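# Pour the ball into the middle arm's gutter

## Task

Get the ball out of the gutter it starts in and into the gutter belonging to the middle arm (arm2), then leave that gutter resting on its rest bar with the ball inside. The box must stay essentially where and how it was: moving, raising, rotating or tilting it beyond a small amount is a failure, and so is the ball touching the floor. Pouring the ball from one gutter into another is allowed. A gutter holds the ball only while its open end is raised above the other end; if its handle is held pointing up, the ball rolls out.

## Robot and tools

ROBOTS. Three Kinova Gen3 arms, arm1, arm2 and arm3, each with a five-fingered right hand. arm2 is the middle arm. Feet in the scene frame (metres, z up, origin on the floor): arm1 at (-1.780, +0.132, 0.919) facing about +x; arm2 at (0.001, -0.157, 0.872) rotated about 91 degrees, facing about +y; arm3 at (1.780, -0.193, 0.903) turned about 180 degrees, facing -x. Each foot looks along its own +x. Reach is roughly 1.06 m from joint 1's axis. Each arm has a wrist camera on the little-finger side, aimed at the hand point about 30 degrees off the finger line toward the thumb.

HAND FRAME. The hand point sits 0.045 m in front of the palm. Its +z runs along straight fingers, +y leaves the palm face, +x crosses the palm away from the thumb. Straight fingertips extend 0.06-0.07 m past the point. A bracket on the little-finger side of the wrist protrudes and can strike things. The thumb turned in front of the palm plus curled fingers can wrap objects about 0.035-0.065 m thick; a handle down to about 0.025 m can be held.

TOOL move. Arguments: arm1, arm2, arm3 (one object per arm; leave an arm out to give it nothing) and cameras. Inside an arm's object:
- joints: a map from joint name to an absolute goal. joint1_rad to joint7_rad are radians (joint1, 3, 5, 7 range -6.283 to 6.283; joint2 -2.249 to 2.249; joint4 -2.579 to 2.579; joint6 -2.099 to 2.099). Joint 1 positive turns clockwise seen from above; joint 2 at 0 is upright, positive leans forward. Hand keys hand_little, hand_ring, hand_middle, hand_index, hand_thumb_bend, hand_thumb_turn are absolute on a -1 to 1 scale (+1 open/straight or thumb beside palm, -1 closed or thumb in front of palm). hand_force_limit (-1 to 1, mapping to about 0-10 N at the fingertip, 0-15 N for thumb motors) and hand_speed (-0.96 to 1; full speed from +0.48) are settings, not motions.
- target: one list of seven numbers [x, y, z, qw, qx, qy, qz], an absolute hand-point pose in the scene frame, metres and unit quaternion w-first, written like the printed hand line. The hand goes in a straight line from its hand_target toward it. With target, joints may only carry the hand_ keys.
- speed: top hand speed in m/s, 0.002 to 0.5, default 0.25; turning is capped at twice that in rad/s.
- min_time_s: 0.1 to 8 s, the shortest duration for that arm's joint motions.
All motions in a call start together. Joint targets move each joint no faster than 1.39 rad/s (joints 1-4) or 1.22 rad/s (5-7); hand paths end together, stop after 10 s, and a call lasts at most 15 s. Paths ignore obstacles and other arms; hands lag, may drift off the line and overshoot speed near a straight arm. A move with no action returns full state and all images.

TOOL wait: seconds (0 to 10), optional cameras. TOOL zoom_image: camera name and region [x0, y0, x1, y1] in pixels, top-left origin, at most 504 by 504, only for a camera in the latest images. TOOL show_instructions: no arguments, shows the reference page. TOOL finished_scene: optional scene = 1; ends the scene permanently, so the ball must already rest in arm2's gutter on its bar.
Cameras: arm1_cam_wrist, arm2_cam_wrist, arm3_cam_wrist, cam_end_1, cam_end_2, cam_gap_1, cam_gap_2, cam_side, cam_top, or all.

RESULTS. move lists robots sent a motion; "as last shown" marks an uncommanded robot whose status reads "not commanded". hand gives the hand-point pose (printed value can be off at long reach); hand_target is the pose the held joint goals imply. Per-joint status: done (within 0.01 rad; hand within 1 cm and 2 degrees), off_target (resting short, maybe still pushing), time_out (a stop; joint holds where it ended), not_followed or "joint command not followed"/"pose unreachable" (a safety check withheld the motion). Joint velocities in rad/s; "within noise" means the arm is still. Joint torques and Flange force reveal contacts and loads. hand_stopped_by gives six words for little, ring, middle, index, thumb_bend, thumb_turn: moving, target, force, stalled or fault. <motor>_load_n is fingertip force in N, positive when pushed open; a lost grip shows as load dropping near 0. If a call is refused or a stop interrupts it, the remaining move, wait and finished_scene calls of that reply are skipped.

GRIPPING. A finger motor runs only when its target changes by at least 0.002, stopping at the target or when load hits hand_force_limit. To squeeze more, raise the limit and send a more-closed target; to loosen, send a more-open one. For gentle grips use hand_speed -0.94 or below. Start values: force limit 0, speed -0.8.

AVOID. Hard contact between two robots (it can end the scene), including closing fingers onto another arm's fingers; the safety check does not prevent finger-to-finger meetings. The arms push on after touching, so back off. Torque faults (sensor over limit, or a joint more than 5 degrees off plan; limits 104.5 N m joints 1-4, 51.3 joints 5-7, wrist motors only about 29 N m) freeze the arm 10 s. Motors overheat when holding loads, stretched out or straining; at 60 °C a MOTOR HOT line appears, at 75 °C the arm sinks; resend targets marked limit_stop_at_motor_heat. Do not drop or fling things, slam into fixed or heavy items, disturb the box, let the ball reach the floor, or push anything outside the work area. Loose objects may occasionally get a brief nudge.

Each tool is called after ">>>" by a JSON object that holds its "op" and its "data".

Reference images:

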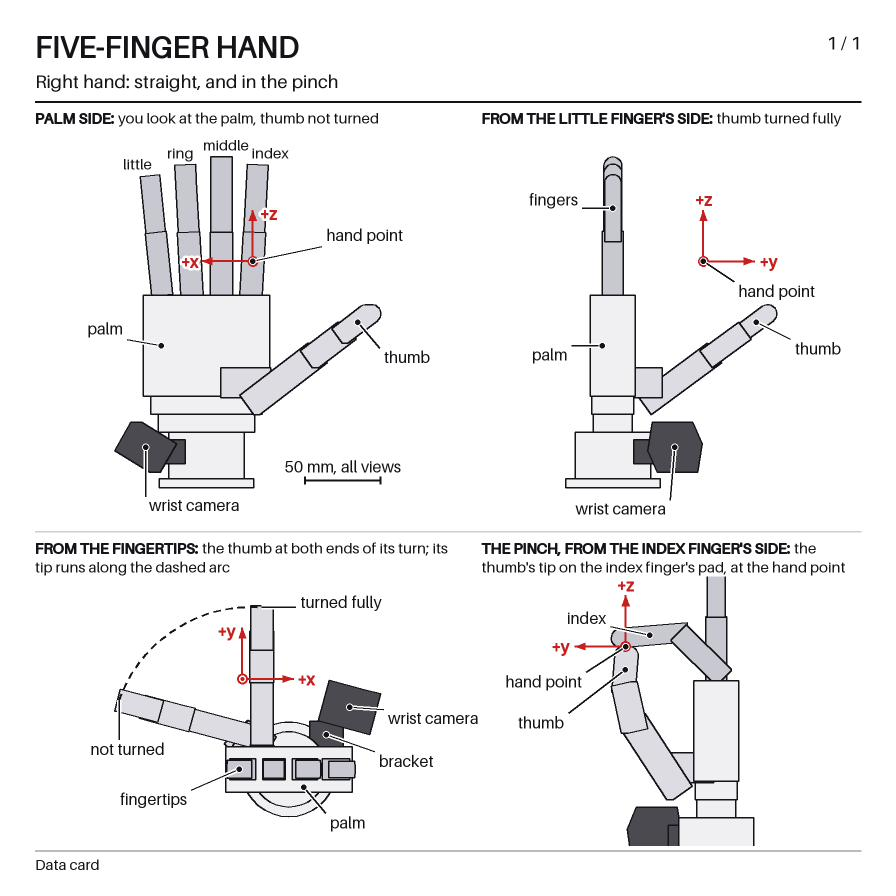

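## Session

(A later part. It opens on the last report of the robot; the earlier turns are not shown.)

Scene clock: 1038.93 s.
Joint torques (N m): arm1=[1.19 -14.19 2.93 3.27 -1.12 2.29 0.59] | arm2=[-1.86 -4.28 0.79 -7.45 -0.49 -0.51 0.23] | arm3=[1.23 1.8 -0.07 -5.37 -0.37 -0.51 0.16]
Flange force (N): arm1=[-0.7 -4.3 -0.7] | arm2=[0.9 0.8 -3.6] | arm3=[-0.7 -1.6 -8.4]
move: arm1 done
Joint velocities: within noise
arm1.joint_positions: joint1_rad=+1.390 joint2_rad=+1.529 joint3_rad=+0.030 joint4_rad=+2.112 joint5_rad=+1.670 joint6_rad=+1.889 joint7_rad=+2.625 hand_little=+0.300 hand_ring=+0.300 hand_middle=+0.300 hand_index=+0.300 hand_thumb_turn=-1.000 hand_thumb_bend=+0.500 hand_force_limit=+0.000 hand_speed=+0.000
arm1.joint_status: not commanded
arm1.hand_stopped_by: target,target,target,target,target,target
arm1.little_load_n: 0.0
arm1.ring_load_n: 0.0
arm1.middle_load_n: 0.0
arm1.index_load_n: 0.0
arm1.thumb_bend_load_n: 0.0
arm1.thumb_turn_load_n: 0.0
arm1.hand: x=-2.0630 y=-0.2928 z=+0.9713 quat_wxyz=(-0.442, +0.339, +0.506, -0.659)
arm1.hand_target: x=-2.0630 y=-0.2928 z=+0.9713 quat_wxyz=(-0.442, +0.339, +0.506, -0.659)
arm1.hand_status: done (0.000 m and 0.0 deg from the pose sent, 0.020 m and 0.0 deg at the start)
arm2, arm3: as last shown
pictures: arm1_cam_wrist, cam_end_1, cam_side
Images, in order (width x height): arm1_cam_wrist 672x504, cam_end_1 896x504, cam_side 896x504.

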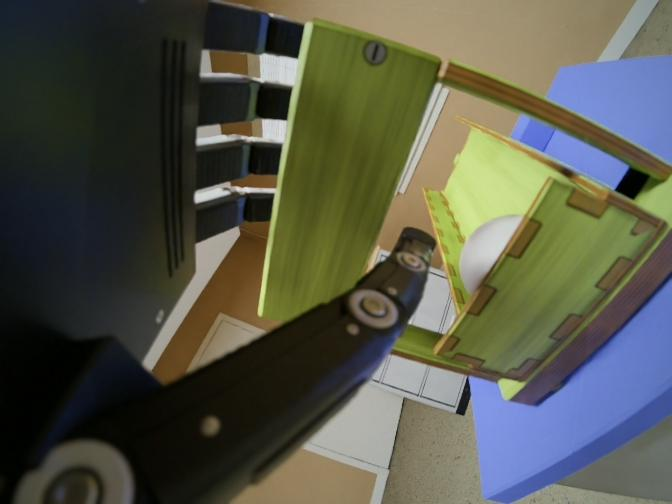

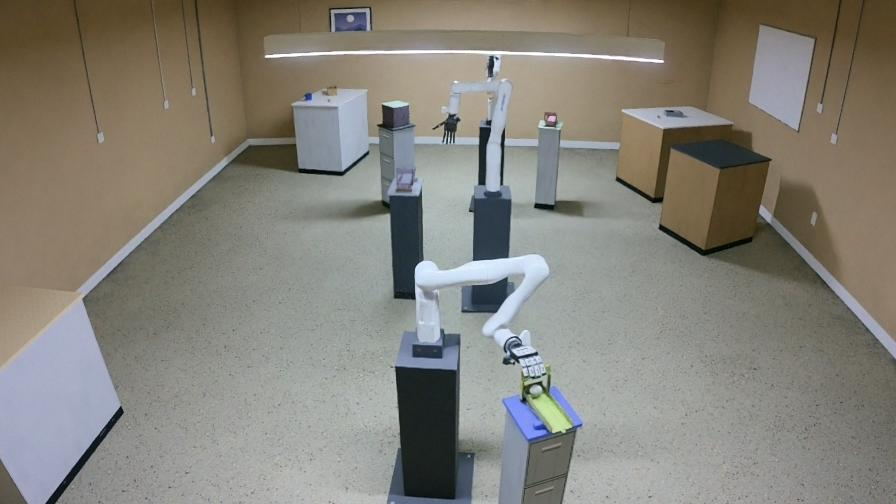

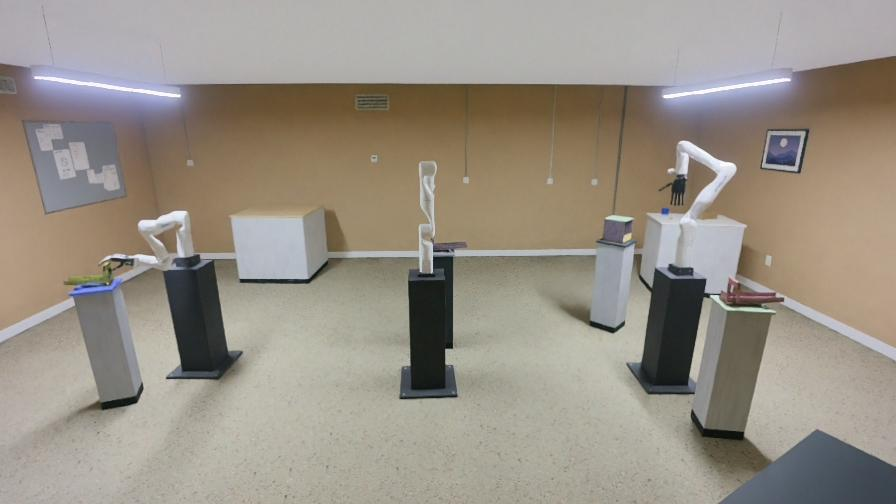

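>>> {"op": "move", "data": {"arm1": {"target": [-2.0678, -0.284, 0.9674, 0.4417, -0.339, -0.5057, 0.659], "speed": 0.05}, "cameras": []}}

>>> {"op": "move", "data": {"arm1": {"joints": {"hand_speed": -0.9, "hand_force_limit": -0.85, "hand_thumb_bend": -0.3, "hand_index": -0.3, "hand_middle": -0.3}}, "cameras": ["arm1_cam_wrist", "cam_side", "cam_end_1"]}}

>>> {"op": "zoom_image", "data": {"camera": "cam_side", "region": [60, 210, 180, 320]}}

>>> {"op": "zoom_image", "data": {"camera": "cam_end_1", "region": [490, 320, 580, 410]}}

Scene clock: 1139.23 s.
Joint torques (N m): arm1=[1.18 -13.98 2.89 3.49 -1.19 2.27 0.61] | arm2=[-1.87 -4.31 0.78 -7.44 -0.5 -0.51 0.24] | arm3=[1.24 1.83 0 -5.31 -0.4 -0.46 0.16]
Flange force (N): arm1=[-0.7 -4.3 -0.6] | arm2=[0.8 0.8 -3.7] | arm3=[-0.7 -1.4 -8.4]
move: arm1 done
Joint velocities: within noise
arm1.joint_positions: joint1_rad=+1.399 joint2_rad=+1.551 joint3_rad=+0.033 joint4_rad=+2.124 joint5_rad=+1.668 joint6_rad=+1.893 joint7_rad=+2.588 hand_little=+0.300 hand_ring=+0.300 hand_middle=+0.300 hand_index=+0.300 hand_thumb_turn=-1.000 hand_thumb_bend=+0.500 hand_force_limit=+0.000 hand_speed=+0.000
arm1.joint_status: not commanded
arm1.hand_stopped_by: target,target,target,target,target,target
arm1.little_load_n: 0.0
arm1.ring_load_n: 0.0
arm1.middle_load_n: 0.0
arm1.index_load_n: 0.0
arm1.thumb_bend_load_n: 0.0
arm1.thumb_turn_load_n: 0.0
arm1.hand: x=-2.0678 y=-0.2840 z=+0.9674 quat_wxyz=(-0.442, +0.339, +0.506, -0.659)
arm1.hand_target: x=-2.0678 y=-0.2840 z=+0.9674 quat_wxyz=(-0.442, +0.339, +0.506, -0.659)
arm1.hand_status: done (0.000 m and 0.0 deg from the pose sent, 0.011 m and 0.0 deg at the start)
arm2, arm3: as last shown
arm3.index_load_n: -0.5

Scene clock: 1142.67 s.
Joint torques (N m): arm1=[1.09 -13.47 2.34 3.41 -0.94 1.89 0.6] | arm2=[-1.87 -4.3 0.85 -7.45 -0.49 -0.5 0.23] | arm3=[1.19 1.74 -0.11 -5.39 -0.41 -0.49 0.16]
Flange force (N): arm1=[-0.8 -5.6 0.1] | arm2=[0.9 0.9 -3.6] | arm3=[-1.0 -1.7 -8.3]
move: arm1 off_target
Joint velocities: within noise
arm1.joint_positions: joint1_rad=+1.399 joint2_rad=+1.551 joint3_rad=+0.033 joint4_rad=+2.124 joint5_rad=+1.668 joint6_rad=+1.893 joint7_rad=+2.588 hand_little=+0.300 hand_ring=+0.300 hand_middle=-0.099 hand_index=-0.016 hand_thumb_turn=-1.000 hand_thumb_bend=+0.295 hand_force_limit=-0.850 hand_speed=-0.900
arm1.joint_status: hand_middle off_target (ended at -0.099, target -0.300); hand_index off_target (ended at -0.016, target -0.300); hand_thumb_bend off_target (ended at +0.295, target -0.300); the others done
arm1.hand_stopped_by: target,target,force,force,force,target
arm1.little_load_n: 0.0
arm1.ring_load_n: 0.0
arm1.middle_load_n: 1.5
arm1.index_load_n: 0.0
arm1.thumb_bend_load_n: 1.5
arm1.thumb_turn_load_n: 0.0
arm1.hand: x=-2.0678 y=-0.2840 z=+0.9674 quat_wxyz=(-0.442, +0.339, +0.506, -0.659)
arm1.hand_target: x=-2.0678 y=-0.2840 z=+0.9674 quat_wxyz=(-0.442, +0.339, +0.506, -0.659)
arm1.hand_status: not commanded
arm2, arm3: as last shown
arm3.ring_load_n: 0.5
arm3.index_load_n: 0.0
pictures: arm1_cam_wrist, cam_end_1, cam_side
Images, in order (width x height): arm1_cam_wrist 672x504, cam_end_1 896x504, cam_side 896x504.

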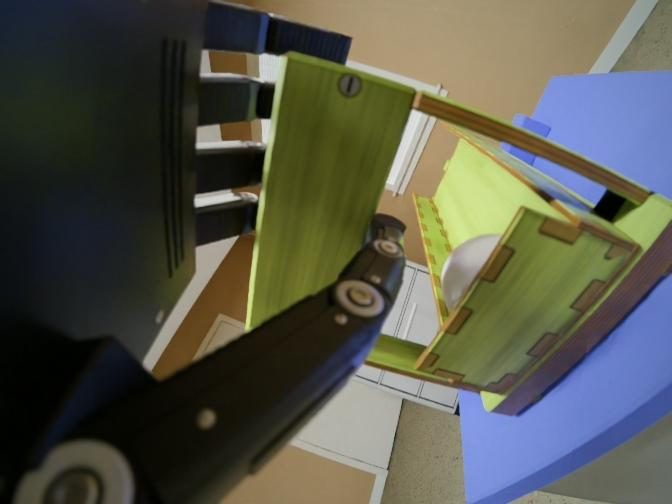

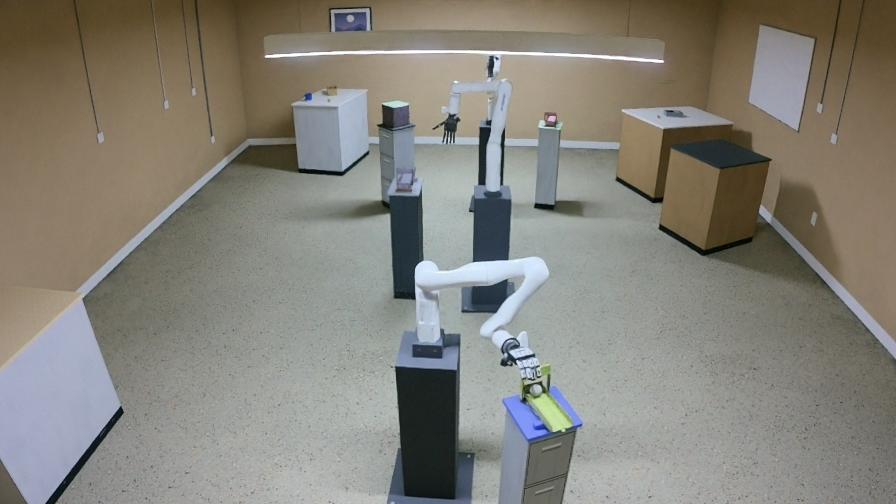

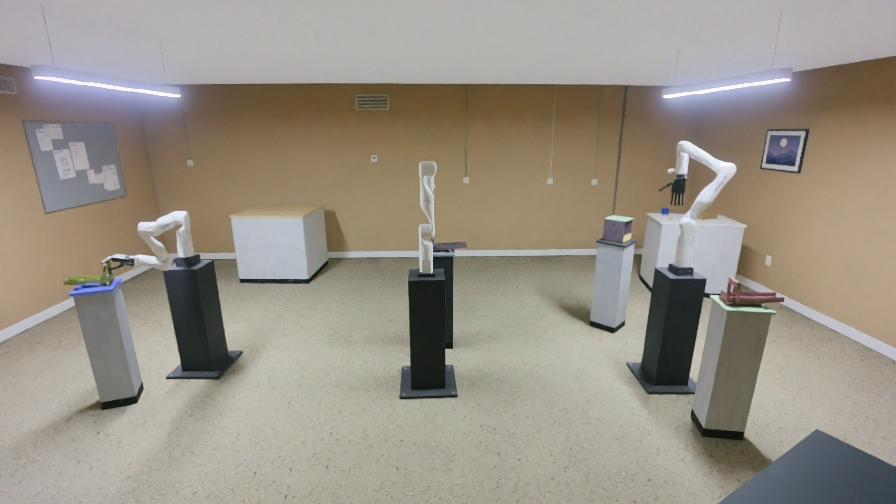

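Scaled by 4.200 from the camera's image (finer frame: 1280x720).

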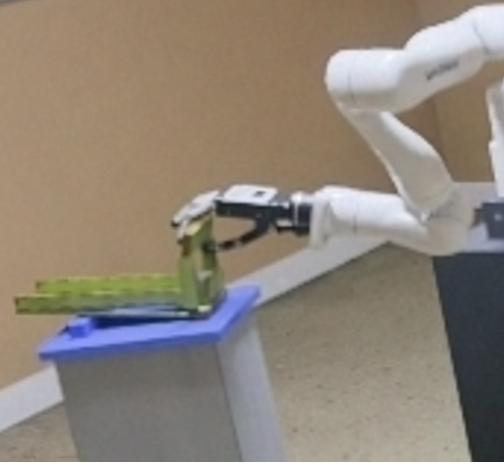

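Scaled by 5.600 from the camera's image (finer frame: 1280x720).

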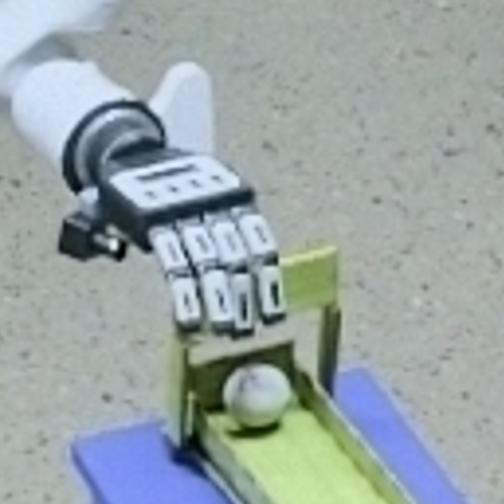

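>>> {"op": "move", "data": {"arm1": {"joints": {"hand_speed": -0.5, "hand_thumb_bend": 0.5, "hand_index": 0.35, "hand_middle": 0.35}}, "cameras": []}}

>>> {"op": "move", "data": {"arm1": {"target": [-2.0576, -0.2798, 0.9624, 0.4417, -0.339, -0.5057, 0.659], "speed": 0.05}, "cameras": []}}

>>> {"op": "move", "data": {"arm1": {"joints": {"hand_speed": -0.9, "hand_force_limit": -0.85, "hand_thumb_bend": -0.3, "hand_index": -0.3, "hand_middle": -0.3}}, "cameras": ["arm1_cam_wrist", "cam_side", "cam_end_1"]}}

>>> {"op": "zoom_image", "data": {"camera": "cam_side", "region": [60, 210, 180, 320]}}

>>> {"op": "zoom_image", "data": {"camera": "cam_end_1", "region": [490, 320, 580, 410]}}

Scene clock: 1170.63 s.
Joint torques (N m): arm1=[1.2 -13.99 2.89 3.5 -1.17 2.25 0.62] | arm2=[-1.87 -4.29 0.8 -7.42 -0.5 -0.49 0.24] | arm3=[1.28 1.76 -0.06 -5.34 -0.4 -0.48 0.17]
Flange force (N): arm1=[-0.7 -4.3 -0.7] | arm2=[0.8 0.9 -3.6] | arm3=[-0.9 -1.6 -8.4]
move: arm1 done
Joint velocities: within noise
arm1.joint_positions: joint1_rad=+1.399 joint2_rad=+1.551 joint3_rad=+0.033 joint4_rad=+2.124 joint5_rad=+1.668 joint6_rad=+1.893 joint7_rad=+2.588 hand_little=+0.300 hand_ring=+0.300 hand_middle=+0.350 hand_index=+0.350 hand_thumb_turn=-1.000 hand_thumb_bend=+0.500 hand_force_limit=-0.850 hand_speed=-0.500
arm1.joint_status: all done
arm1.hand_stopped_by: target,target,target,target,target,target
arm1.little_load_n: 0.0
arm1.ring_load_n: 0.0
arm1.middle_load_n: -0.5
arm1.index_load_n: 0.0
arm1.thumb_bend_load_n: 0.0
arm1.thumb_turn_load_n: 0.0
arm1.hand: x=-2.0678 y=-0.2840 z=+0.9674 quat_wxyz=(-0.442, +0.339, +0.506, -0.659)
arm1.hand_target: x=-2.0678 y=-0.2840 z=+0.9674 quat_wxyz=(-0.442, +0.339, +0.506, -0.659)
arm1.hand_status: not commanded
arm2.joint_positions: joint1_rad=+0.025 joint2_rad=-0.150 joint3_rad=+0.000 joint4_rad=+1.750 joint5_rad=+0.000 joint6_rad=+1.400 joint7_rad=-1.570 hand_little=+1.000 hand_ring=+1.000 hand_middle=+1.000 hand_index=+1.000 hand_thumb_turn=+1.000 hand_thumb_bend=+1.000 hand_force_limit=+0.000 hand_speed=-0.800
arm2.joint_status: not commanded
arm2.hand_stopped_by: target,target,target,target,target,target
arm2.little_load_n: 0.0
arm2.ring_load_n: 0.0
arm2.middle_load_n: 0.0
arm2.index_load_n: 0.0
arm2.thumb_bend_load_n: 0.0
arm2.thumb_turn_load_n: 0.0
arm2.hand: x=-0.0350 y=+0.1702 z=+1.2495 quat_wxyz=(-0.050, +0.706, -0.705, -0.050)
arm2.hand_target: x=-0.0350 y=+0.1702 z=+1.2495 quat_wxyz=(-0.050, +0.706, -0.705, -0.050)
arm2.hand_status: not commanded
arm3: as last shown
arm3.ring_load_n: 0.0

Scene clock: 1171.60 s.
Joint torques (N m): arm1=[0.73 -12.73 1.19 3.18 -0.39 1.32 0.54] | arm2=[-1.89 -4.28 0.79 -7.43 -0.5 -0.49 0.25] | arm3=[1.22 1.75 -0.03 -5.32 -0.39 -0.5 0.13]
Flange force (N): arm1=[-0.1 -7.6 1.2] | arm2=[0.9 0.9 -3.6] | arm3=[-0.9 -1.5 -8.6]
move: arm1 done
Joint velocities: within noise
arm1.joint_positions: joint1_rad=+1.381 joint2_rad=+1.567 joint3_rad=+0.011 joint4_rad=+2.121 joint5_rad=+1.637 joint6_rad=+1.903 joint7_rad=+2.577 hand_little=+0.300 hand_ring=+0.300 hand_middle=+0.350 hand_index=+0.350 hand_thumb_turn=-1.000 hand_thumb_bend=+0.500 hand_force_limit=-0.850 hand_speed=-0.500
arm1.joint_status: not commanded
arm1.hand_stopped_by: target,target,target,target,target,target
arm1.little_load_n: 0.0
arm1.ring_load_n: 2.5
arm1.middle_load_n: -0.5
arm1.index_load_n: 0.0
arm1.thumb_bend_load_n: 0.0
arm1.thumb_turn_load_n: 0.0
arm1.hand: x=-2.0576 y=-0.2798 z=+0.9624 quat_wxyz=(-0.442, +0.339, +0.506, -0.659)
arm1.hand_target: x=-2.0576 y=-0.2798 z=+0.9624 quat_wxyz=(-0.442, +0.339, +0.506, -0.659)
arm1.hand_status: done (0.000 m and 0.0 deg from the pose sent, 0.012 m and 0.0 deg at the start)
arm2: as last shown
arm3.joint_positions: joint1_rad=+0.220 joint2_rad=-0.459 joint3_rad=-0.095 joint4_rad=+1.566 joint5_rad=-0.007 joint6_rad=+2.054 joint7_rad=-2.193 hand_little=+1.000 hand_ring=+1.000 hand_middle=+1.000 hand_index=+1.000 hand_thumb_turn=+1.000 hand_thumb_bend=+1.000 hand_force_limit=+0.000 hand_speed=-0.800
arm3.joint_status: not commanded
arm3.hand_stopped_by: target,target,target,target,target,target
arm3.little_load_n: 0.0
arm3.ring_load_n: 0.0
arm3.middle_load_n: 0.0
arm3.index_load_n: 0.0
arm3.thumb_bend_load_n: 0.0
arm3.thumb_turn_load_n: 0.0
arm3.hand: x=+1.6375 y=-0.1786 z=+1.3831 quat_wxyz=(-0.014, +0.920, -0.391, +0.002)
arm3.hand_target: x=+1.6375 y=-0.1786 z=+1.3831 quat_wxyz=(-0.014, +0.920, -0.391, +0.002)
arm3.hand_status: not commanded

Scene clock: 1177.63 s.
Joint torques (N m): arm1=[0.81 -11.99 0.58 3.15 -0.1 0.82 0.63] | arm2=[-1.88 -4.29 0.82 -7.45 -0.48 -0.51 0.24] | arm3=[1.22 1.81 -0.04 -5.38 -0.4 -0.52 0.16]
Flange force (N): arm1=[-0.3 -9.4 1.6] | arm2=[0.9 0.9 -3.6] | arm3=[-0.7 -1.6 -8.3]
move: arm1 off_target
Joint velocities: within noise
arm1.joint_positions: joint1_rad=+1.381 joint2_rad=+1.567 joint3_rad=+0.011 joint4_rad=+2.121 joint5_rad=+1.637 joint6_rad=+1.903 joint7_rad=+2.577 hand_little=+0.300 hand_ring=+0.300 hand_middle=+0.304 hand_index=+0.314 hand_thumb_turn=-1.000 hand_thumb_bend=-0.300 hand_force_limit=-0.850 hand_speed=-0.900
arm1.joint_status: hand_middle off_target (ended at +0.304, target -0.300); hand_index off_target (ended at +0.314, target -0.300); the others done
arm1.hand_stopped_by: target,target,force,force,target,target
arm1.little_load_n: 0.0
arm1.ring_load_n: 1.5
arm1.middle_load_n: 1.0
arm1.index_load_n: 1.0
arm1.thumb_bend_load_n: 0.0
arm1.thumb_turn_load_n: 0.0
arm1.hand: x=-2.0576 y=-0.2798 z=+0.9624 quat_wxyz=(-0.442, +0.339, +0.506, -0.659)
arm1.hand_target: x=-2.0576 y=-0.2798 z=+0.9624 quat_wxyz=(-0.442, +0.339, +0.506, -0.659)
arm1.hand_status: not commanded
arm2, arm3: as last shown
arm2.index_load_n: 0.5
arm2.thumb_bend_load_n: -0.5
pictures: arm1_cam_wrist, cam_end_1, cam_side
Images, in order (width x height): arm1_cam_wrist 672x504, cam_end_1 896x504, cam_side 896x504.

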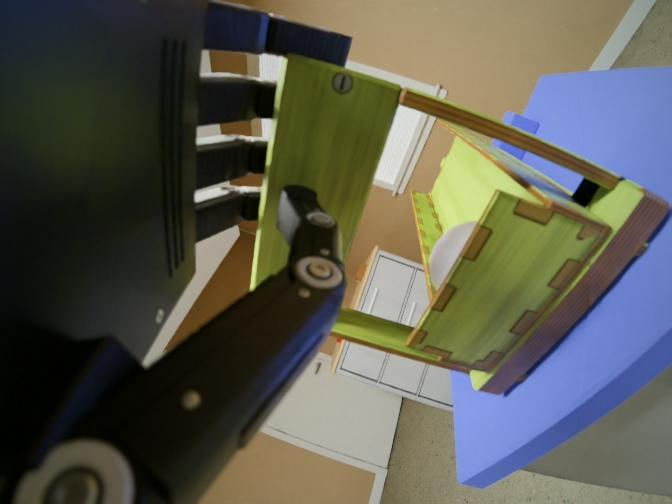

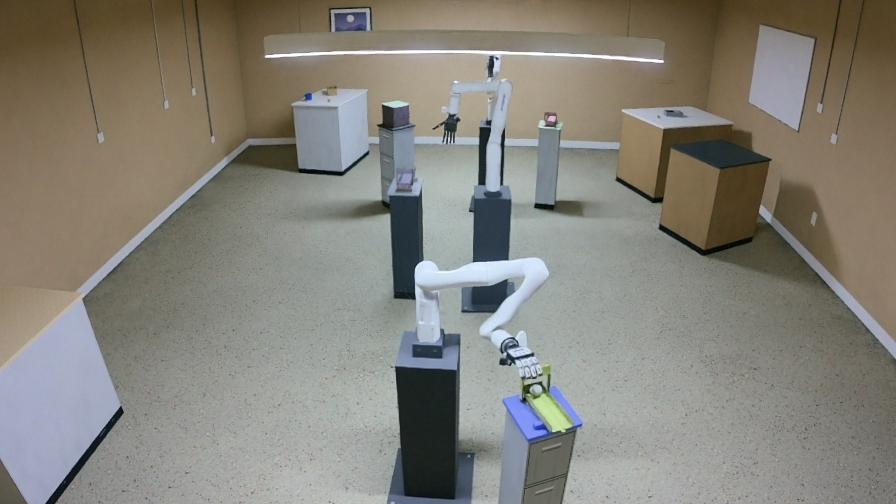

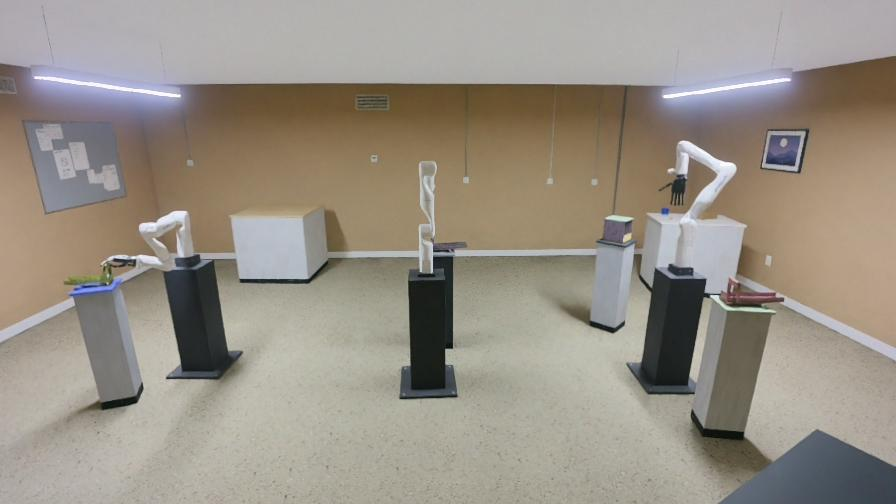

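Scaled by 4.200 from the camera's image (finer frame: 1280x720).

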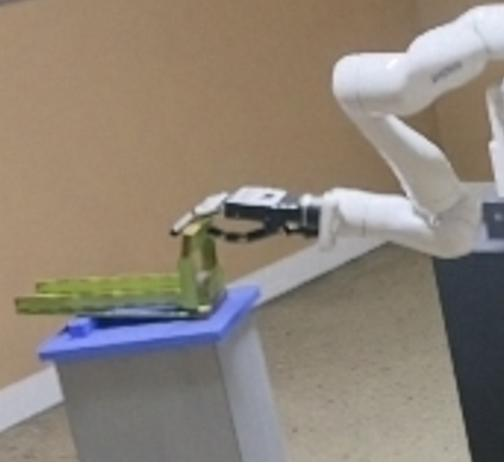

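Scaled by 5.600 from the camera's image (finer frame: 1280x720).

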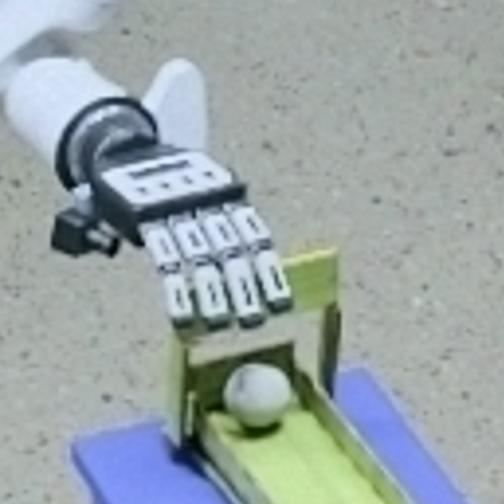

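>>> {"op": "move", "data": {"arm1": {"joints": {"hand_speed": -0.3, "hand_thumb_bend": 0.3, "hand_index": 0.5, "hand_middle": 0.5, "hand_ring": 0.5, "hand_little": 0.6}}, "cameras": []}}

>>> {"op": "move", "data": {"arm1": {"target": [-2.0618, -0.2815, 0.9688, 0.4417, -0.339, -0.5057, 0.659], "speed": 0.05}, "cameras": ["arm1_cam_wrist"]}}

>>> {"op": "move", "data": {"arm1": {"joints": {"hand_speed": -0.9, "hand_force_limit": -0.85, "hand_thumb_bend": -0.4, "hand_index": -0.3, "hand_middle": -0.3}}, "cameras": ["arm1_cam_wrist", "cam_side", "cam_end_1"]}}

>>> {"op": "zoom_image", "data": {"camera": "cam_side", "region": [60, 210, 180, 320]}}

>>> {"op": "zoom_image", "data": {"camera": "arm1_cam_wrist", "region": [180, 0, 600, 420]}}

Scene clock: 1203.20 s.
Joint torques (N m): arm1=[1.17 -13.87 2.78 3.63 -1.21 2.26 0.58] | arm2=[-1.89 -4.3 0.8 -7.47 -0.49 -0.51 0.21] | arm3=[1.25 1.81 -0.02 -5.37 -0.39 -0.48 0.17]
Flange force (N): arm1=[-0.8 -4.2 -0.6] | arm2=[0.9 0.7 -3.5] | arm3=[-0.7 -1.5 -8.3]
move: arm1 done
Joint velocities: within noise
arm1.joint_positions: joint1_rad=+1.381 joint2_rad=+1.567 joint3_rad=+0.011 joint4_rad=+2.121 joint5_rad=+1.637 joint6_rad=+1.903 joint7_rad=+2.577 hand_little=+0.600 hand_ring=+0.500 hand_middle=+0.500 hand_index=+0.500 hand_thumb_turn=-1.000 hand_thumb_bend=+0.300 hand_force_limit=-0.850 hand_speed=-0.300
arm1.joint_status: all done
arm1.hand_stopped_by: target,target,target,target,target,target
arm1.little_load_n: 0.0
arm1.ring_load_n: 0.0
arm1.middle_load_n: 0.0
arm1.index_load_n: 0.0
arm1.thumb_bend_load_n: 0.0
arm1.thumb_turn_load_n: 0.0
arm1.hand: x=-2.0576 y=-0.2798 z=+0.9624 quat_wxyz=(-0.442, +0.339, +0.506, -0.659)
arm1.hand_target: x=-2.0576 y=-0.2798 z=+0.9624 quat_wxyz=(-0.442, +0.339, +0.506, -0.659)
arm1.hand_status: not commanded
arm2, arm3: as last shown
arm2.index_load_n: 0.0
arm3.thumb_turn_load_n: 0.5

Scene clock: 1204.17 s.
Joint torques (N m): arm1=[1.2 -13.93 2.81 3.56 -1.19 2.26 0.58] | arm2=[-1.9 -4.29 0.8 -7.41 -0.49 -0.5 0.24] | arm3=[1.21 1.79 -0.02 -5.39 -0.41 -0.52 0.16]
Flange force (N): arm1=[-0.8 -4.3 -0.7] | arm2=[0.8 0.8 -3.7] | arm3=[-0.7 -1.5 -8.3]
move: arm1 done
Joint velocities: within noise
arm1.joint_positions: joint1_rad=+1.388 joint2_rad=+1.550 joint3_rad=+0.021 joint4_rad=+2.133 joint5_rad=+1.650 joint6_rad=+1.899 joint7_rad=+2.582 hand_little=+0.600 hand_ring=+0.500 hand_middle=+0.500 hand_index=+0.500 hand_thumb_turn=-1.000 hand_thumb_bend=+0.300 hand_force_limit=-0.850 hand_speed=-0.300
arm1.joint_status: not commanded
arm1.hand_stopped_by: target,target,target,target,target,target
arm1.little_load_n: 0.0
arm1.ring_load_n: 0.0
arm1.middle_load_n: -0.5
arm1.index_load_n: 0.0
arm1.thumb_bend_load_n: 0.0
arm1.thumb_turn_load_n: 0.0
arm1.hand: x=-2.0618 y=-0.2815 z=+0.9688 quat_wxyz=(-0.442, +0.339, +0.506, -0.659)
arm1.hand_target: x=-2.0618 y=-0.2815 z=+0.9688 quat_wxyz=(-0.442, +0.339, +0.506, -0.659)
arm1.hand_status: done (0.000 m and 0.0 deg from the pose sent, 0.008 m and 0.0 deg at the start)
arm2, arm3: as last shown
arm2.thumb_bend_load_n: 0.0
arm3.ring_load_n: 0.5
arm3.thumb_turn_load_n: 0.0
Images, in order (width x height): arm1_cam_wrist 672x504.

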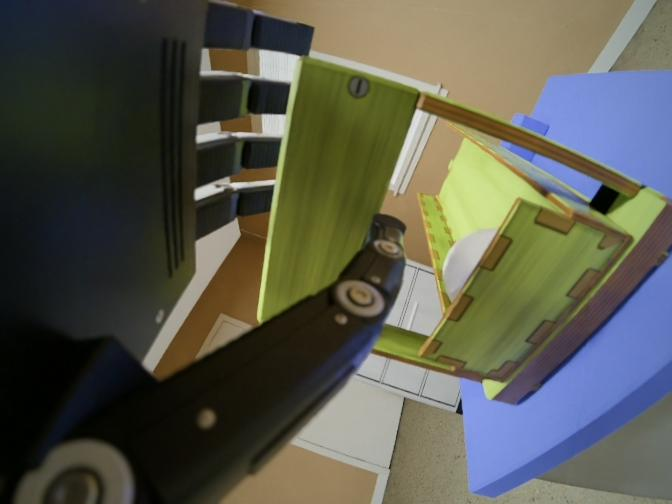

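Scene clock: 1207.20 s.
Joint torques (N m): arm1=[1 -13.34 2.12 3.48 -0.9 1.86 0.63] | arm2=[-1.88 -4.3 0.8 -7.44 -0.49 -0.52 0.23] | arm3=[1.23 1.79 -0.05 -5.38 -0.39 -0.49 0.17]
Flange force (N): arm1=[-0.6 -5.6 0.3] | arm2=[0.9 0.8 -3.7] | arm3=[-0.7 -1.5 -8.3]
move: arm1 off_target
Joint velocities: within noise
arm1.joint_positions: joint1_rad=+1.388 joint2_rad=+1.550 joint3_rad=+0.021 joint4_rad=+2.133 joint5_rad=+1.650 joint6_rad=+1.899 joint7_rad=+2.582 hand_little=+0.600 hand_ring=+0.500 hand_middle=+0.110 hand_index=+0.128 hand_thumb_turn=-1.000 hand_thumb_bend=-0.050 hand_force_limit=-0.850 hand_speed=-0.900
arm1.joint_status: hand_middle off_target (ended at +0.110, target -0.300); hand_index off_target (ended at +0.128, target -0.300); hand_thumb_bend off_target (ended at -0.050, target -0.400); the others done
arm1.hand_stopped_by: target,target,force,force,force,target
arm1.little_load_n: 0.0
arm1.ring_load_n: 0.0
arm1.middle_load_n: 1.5
arm1.index_load_n: 0.0
arm1.thumb_bend_load_n: 1.0
arm1.thumb_turn_load_n: 0.5
arm1.hand: x=-2.0618 y=-0.2815 z=+0.9688 quat_wxyz=(-0.442, +0.339, +0.506, -0.659)
arm1.hand_target: x=-2.0618 y=-0.2815 z=+0.9688 quat_wxyz=(-0.442, +0.339, +0.506, -0.659)
arm1.hand_status: not commanded
arm2, arm3: as last shown
arm2.middle_load_n: 0.5
arm2.thumb_bend_load_n: -0.5
arm3.ring_load_n: 0.0
pictures: arm1_cam_wrist, cam_end_1, cam_side
Images, in order (width x height): arm1_cam_wrist 672x504, cam_end_1 896x504, cam_side 896x504.

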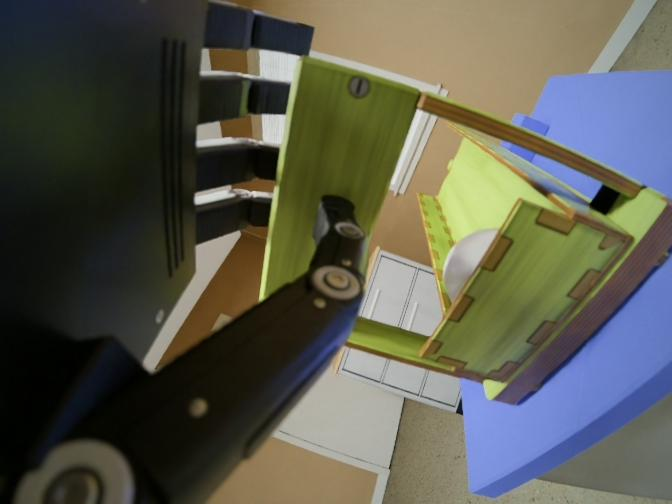

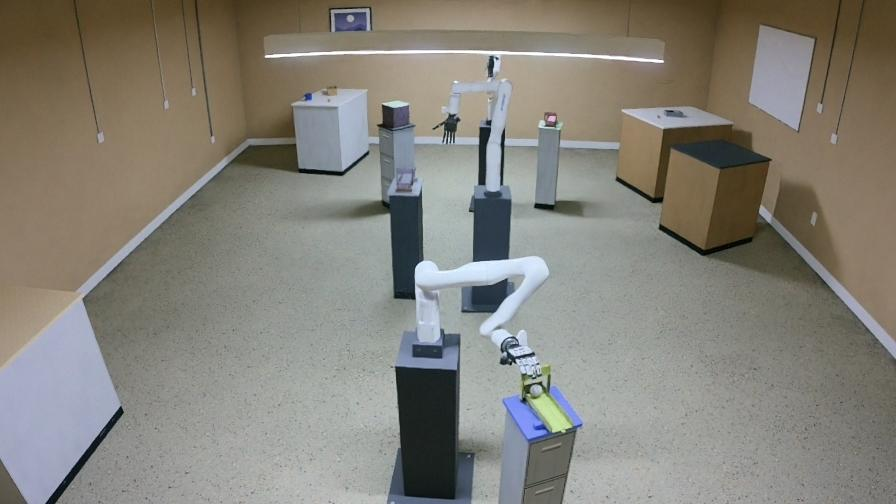

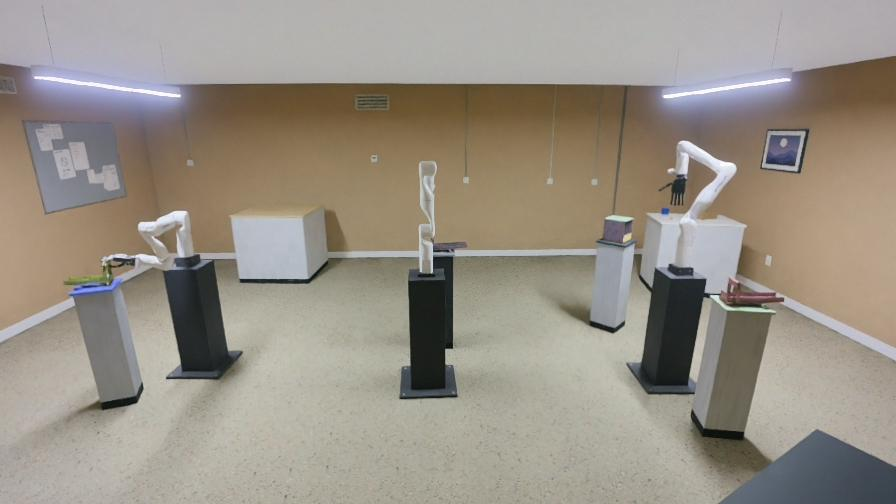

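Scaled by 4.200 from the camera's image (finer frame: 1280x720).

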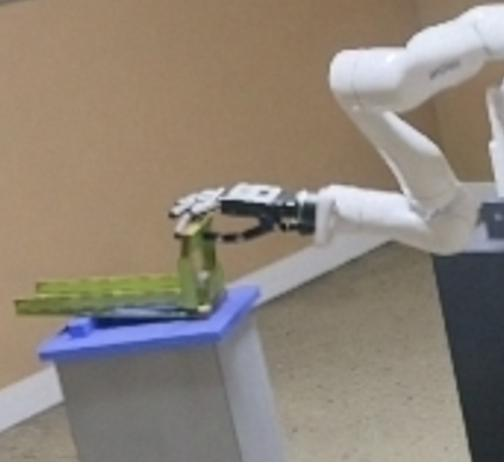

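Scaled by 1.200 from the camera's image (finer frame: 960x720).

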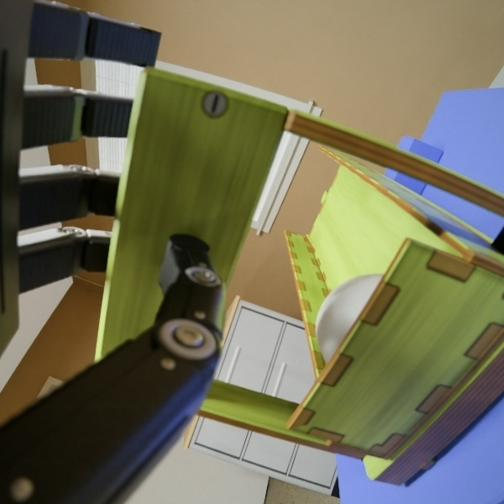

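>>> {"op": "move", "data": {"arm1": {"joints": {"hand_speed": -0.9, "hand_force_limit": -0.2, "hand_thumb_bend": -0.6, "hand_index": -0.4, "hand_middle": -0.4}}, "cameras": ["arm1_cam_wrist"]}}

>>> {"op": "move", "data": {"arm1": {"joints": {"hand_speed": -0.9, "hand_force_limit": -0.7, "hand_ring": -0.4}}, "cameras": ["arm1_cam_wrist", "cam_side", "cam_end_1"]}}

>>> {"op": "zoom_image", "data": {"camera": "cam_side", "region": [60, 210, 180, 320]}}

>>> {"op": "zoom_image", "data": {"camera": "arm1_cam_wrist", "region": [180, 0, 600, 420]}}

Scene clock: 1230.10 s.
Joint torques (N m): arm1=[1.15 -11.72 0.77 3.18 -0.17 0.66 0.74] | arm2=[-1.87 -4.29 0.79 -7.42 -0.51 -0.51 0.23] | arm3=[1.22 1.85 -0.03 -5.39 -0.42 -0.48 0.17]
Flange force (N): arm1=[-0.7 -10.2 1.0] | arm2=[0.8 0.8 -3.7] | arm3=[-0.6 -1.6 -8.2]
move: arm1 off_target
Joint velocities: within noise
arm1.joint_positions: joint1_rad=+1.388 joint2_rad=+1.550 joint3_rad=+0.021 joint4_rad=+2.133 joint5_rad=+1.650 joint6_rad=+1.899 joint7_rad=+2.582 hand_little=+0.600 hand_ring=+0.500 hand_middle=+0.093 hand_index=+0.102 hand_thumb_turn=-1.000 hand_thumb_bend=-0.060 hand_force_limit=-0.200 hand_speed=-0.900
arm1.joint_status: hand_middle off_target (ended at +0.093, target -0.400); hand_index off_target (ended at +0.102, target -0.400); hand_thumb_bend off_target (ended at -0.060, target -0.600); the others done
arm1.hand_stopped_by: target,target,force,force,force,target
arm1.little_load_n: 0.0
arm1.ring_load_n: 0.0
arm1.middle_load_n: 4.5
arm1.index_load_n: 4.5
arm1.thumb_bend_load_n: 6.0
arm1.thumb_turn_load_n: 0.5
arm1.hand: x=-2.0618 y=-0.2815 z=+0.9688 quat_wxyz=(-0.442, +0.339, +0.506, -0.659)
arm1.hand_target: x=-2.0618 y=-0.2815 z=+0.9688 quat_wxyz=(-0.442, +0.339, +0.506, -0.659)
arm1.hand_status: not commanded
arm2, arm3: as last shown
arm2.middle_load_n: 0.0
arm2.thumb_bend_load_n: 0.0
Images, in order (width x height): arm1_cam_wrist 672x504.

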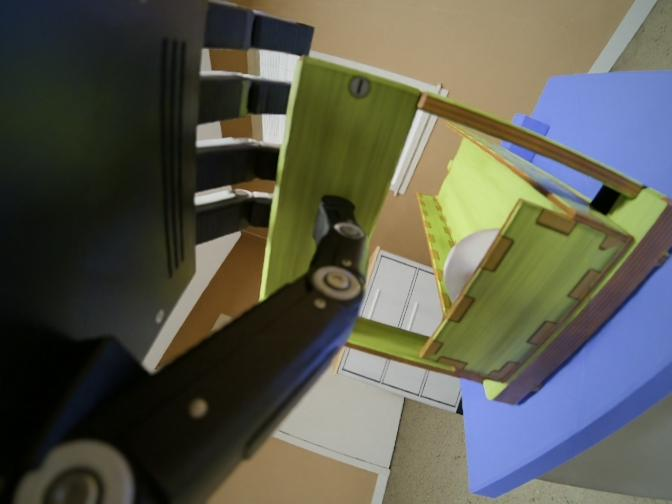

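Scene clock: 1233.50 s.
Joint torques (N m): arm1=[1.04 -11.65 0.53 2.9 0.06 0.53 0.64] | arm2=[-1.88 -4.31 0.84 -7.44 -0.49 -0.5 0.25] | arm3=[1.19 1.79 -0.04 -5.32 -0.4 -0.53 0.16]
Flange force (N): arm1=[-0.2 -11.0 1.0] | arm2=[0.8 0.9 -3.6] | arm3=[-0.7 -1.6 -8.6]
move: arm1 off_target
Joint velocities: within noise
arm1.joint_positions: joint1_rad=+1.388 joint2_rad=+1.550 joint3_rad=+0.021 joint4_rad=+2.133 joint5_rad=+1.650 joint6_rad=+1.899 joint7_rad=+2.582 hand_little=+0.600 hand_ring=+0.091 hand_middle=+0.093 hand_index=+0.102 hand_thumb_turn=-1.000 hand_thumb_bend=-0.060 hand_force_limit=-0.700 hand_speed=-0.900
arm1.joint_status: hand_ring off_target (ended at +0.091, target -0.400); the others done
arm1.hand_stopped_by: target,force,force,force,force,target
arm1.little_load_n: 0.0
arm1.ring_load_n: 3.0
arm1.middle_load_n: 3.5
arm1.index_load_n: 4.0
arm1.thumb_bend_load_n: 7.0
arm1.thumb_turn_load_n: 0.5
arm1.hand: x=-2.0618 y=-0.2815 z=+0.9688 quat_wxyz=(-0.442, +0.339, +0.506, -0.659)
arm1.hand_target: x=-2.0618 y=-0.2815 z=+0.9688 quat_wxyz=(-0.442, +0.339, +0.506, -0.659)
arm1.hand_status: not commanded
arm2, arm3: as last shown
pictures: arm1_cam_wrist, cam_end_1, cam_side
Images, in order (width x height): arm1_cam_wrist 672x504, cam_end_1 896x504, cam_side 896x504.

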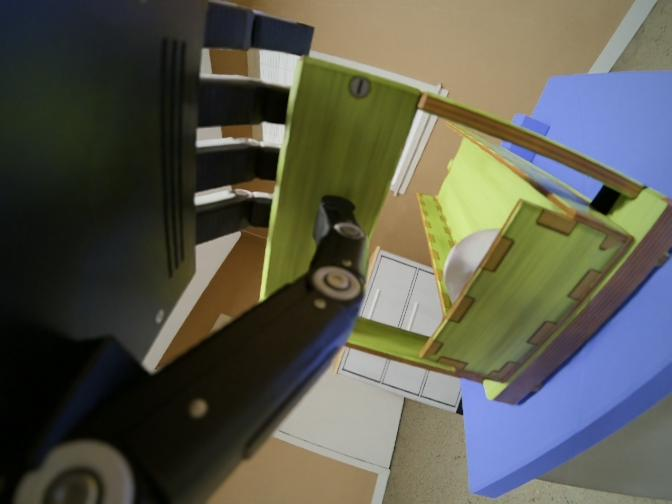

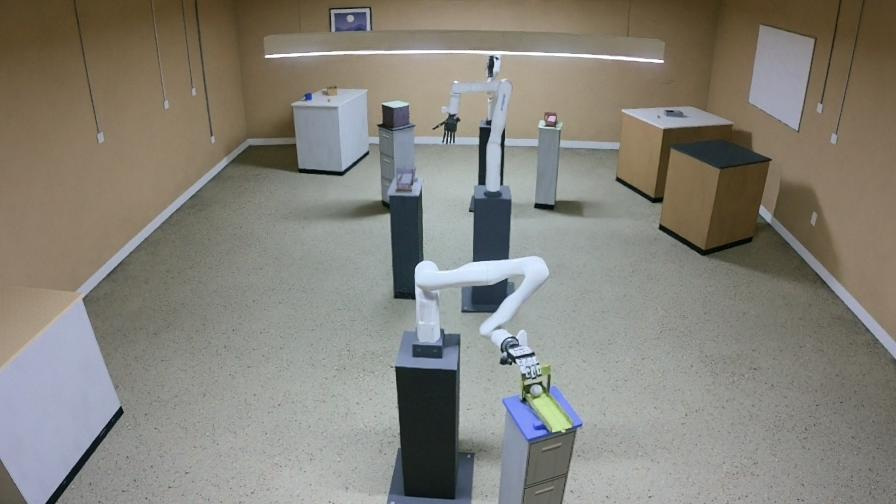

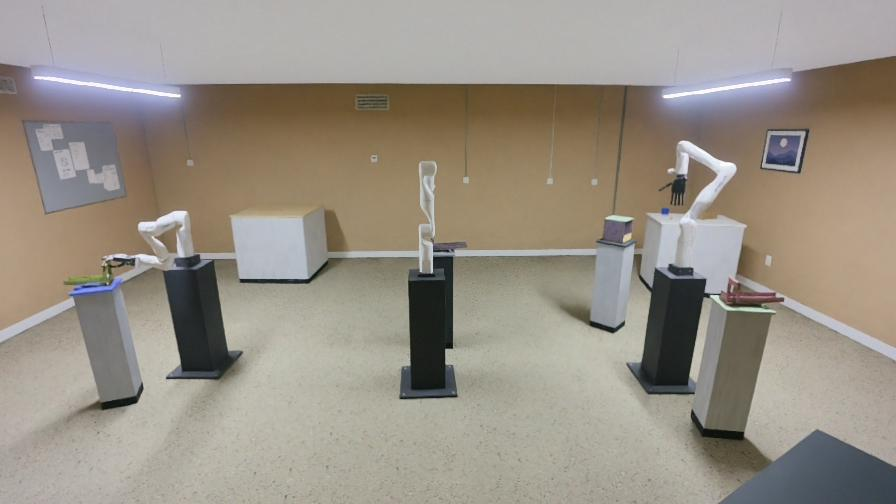

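Scaled by 4.200 from the camera's image (finer frame: 1280x720).

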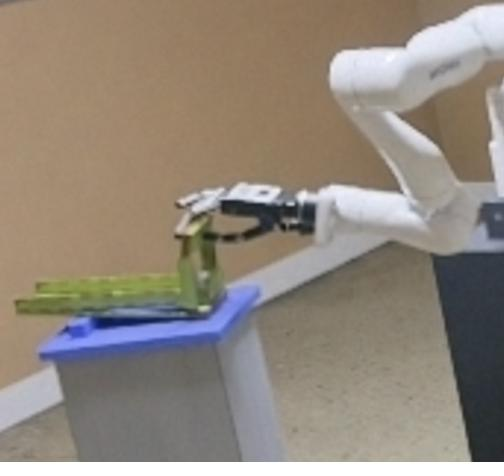

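Scaled by 1.200 from the camera's image (finer frame: 960x720).

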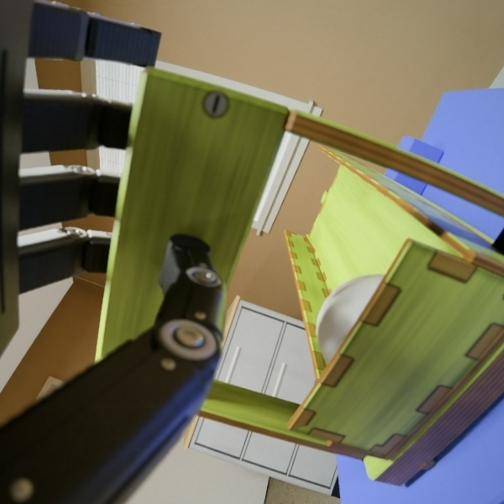

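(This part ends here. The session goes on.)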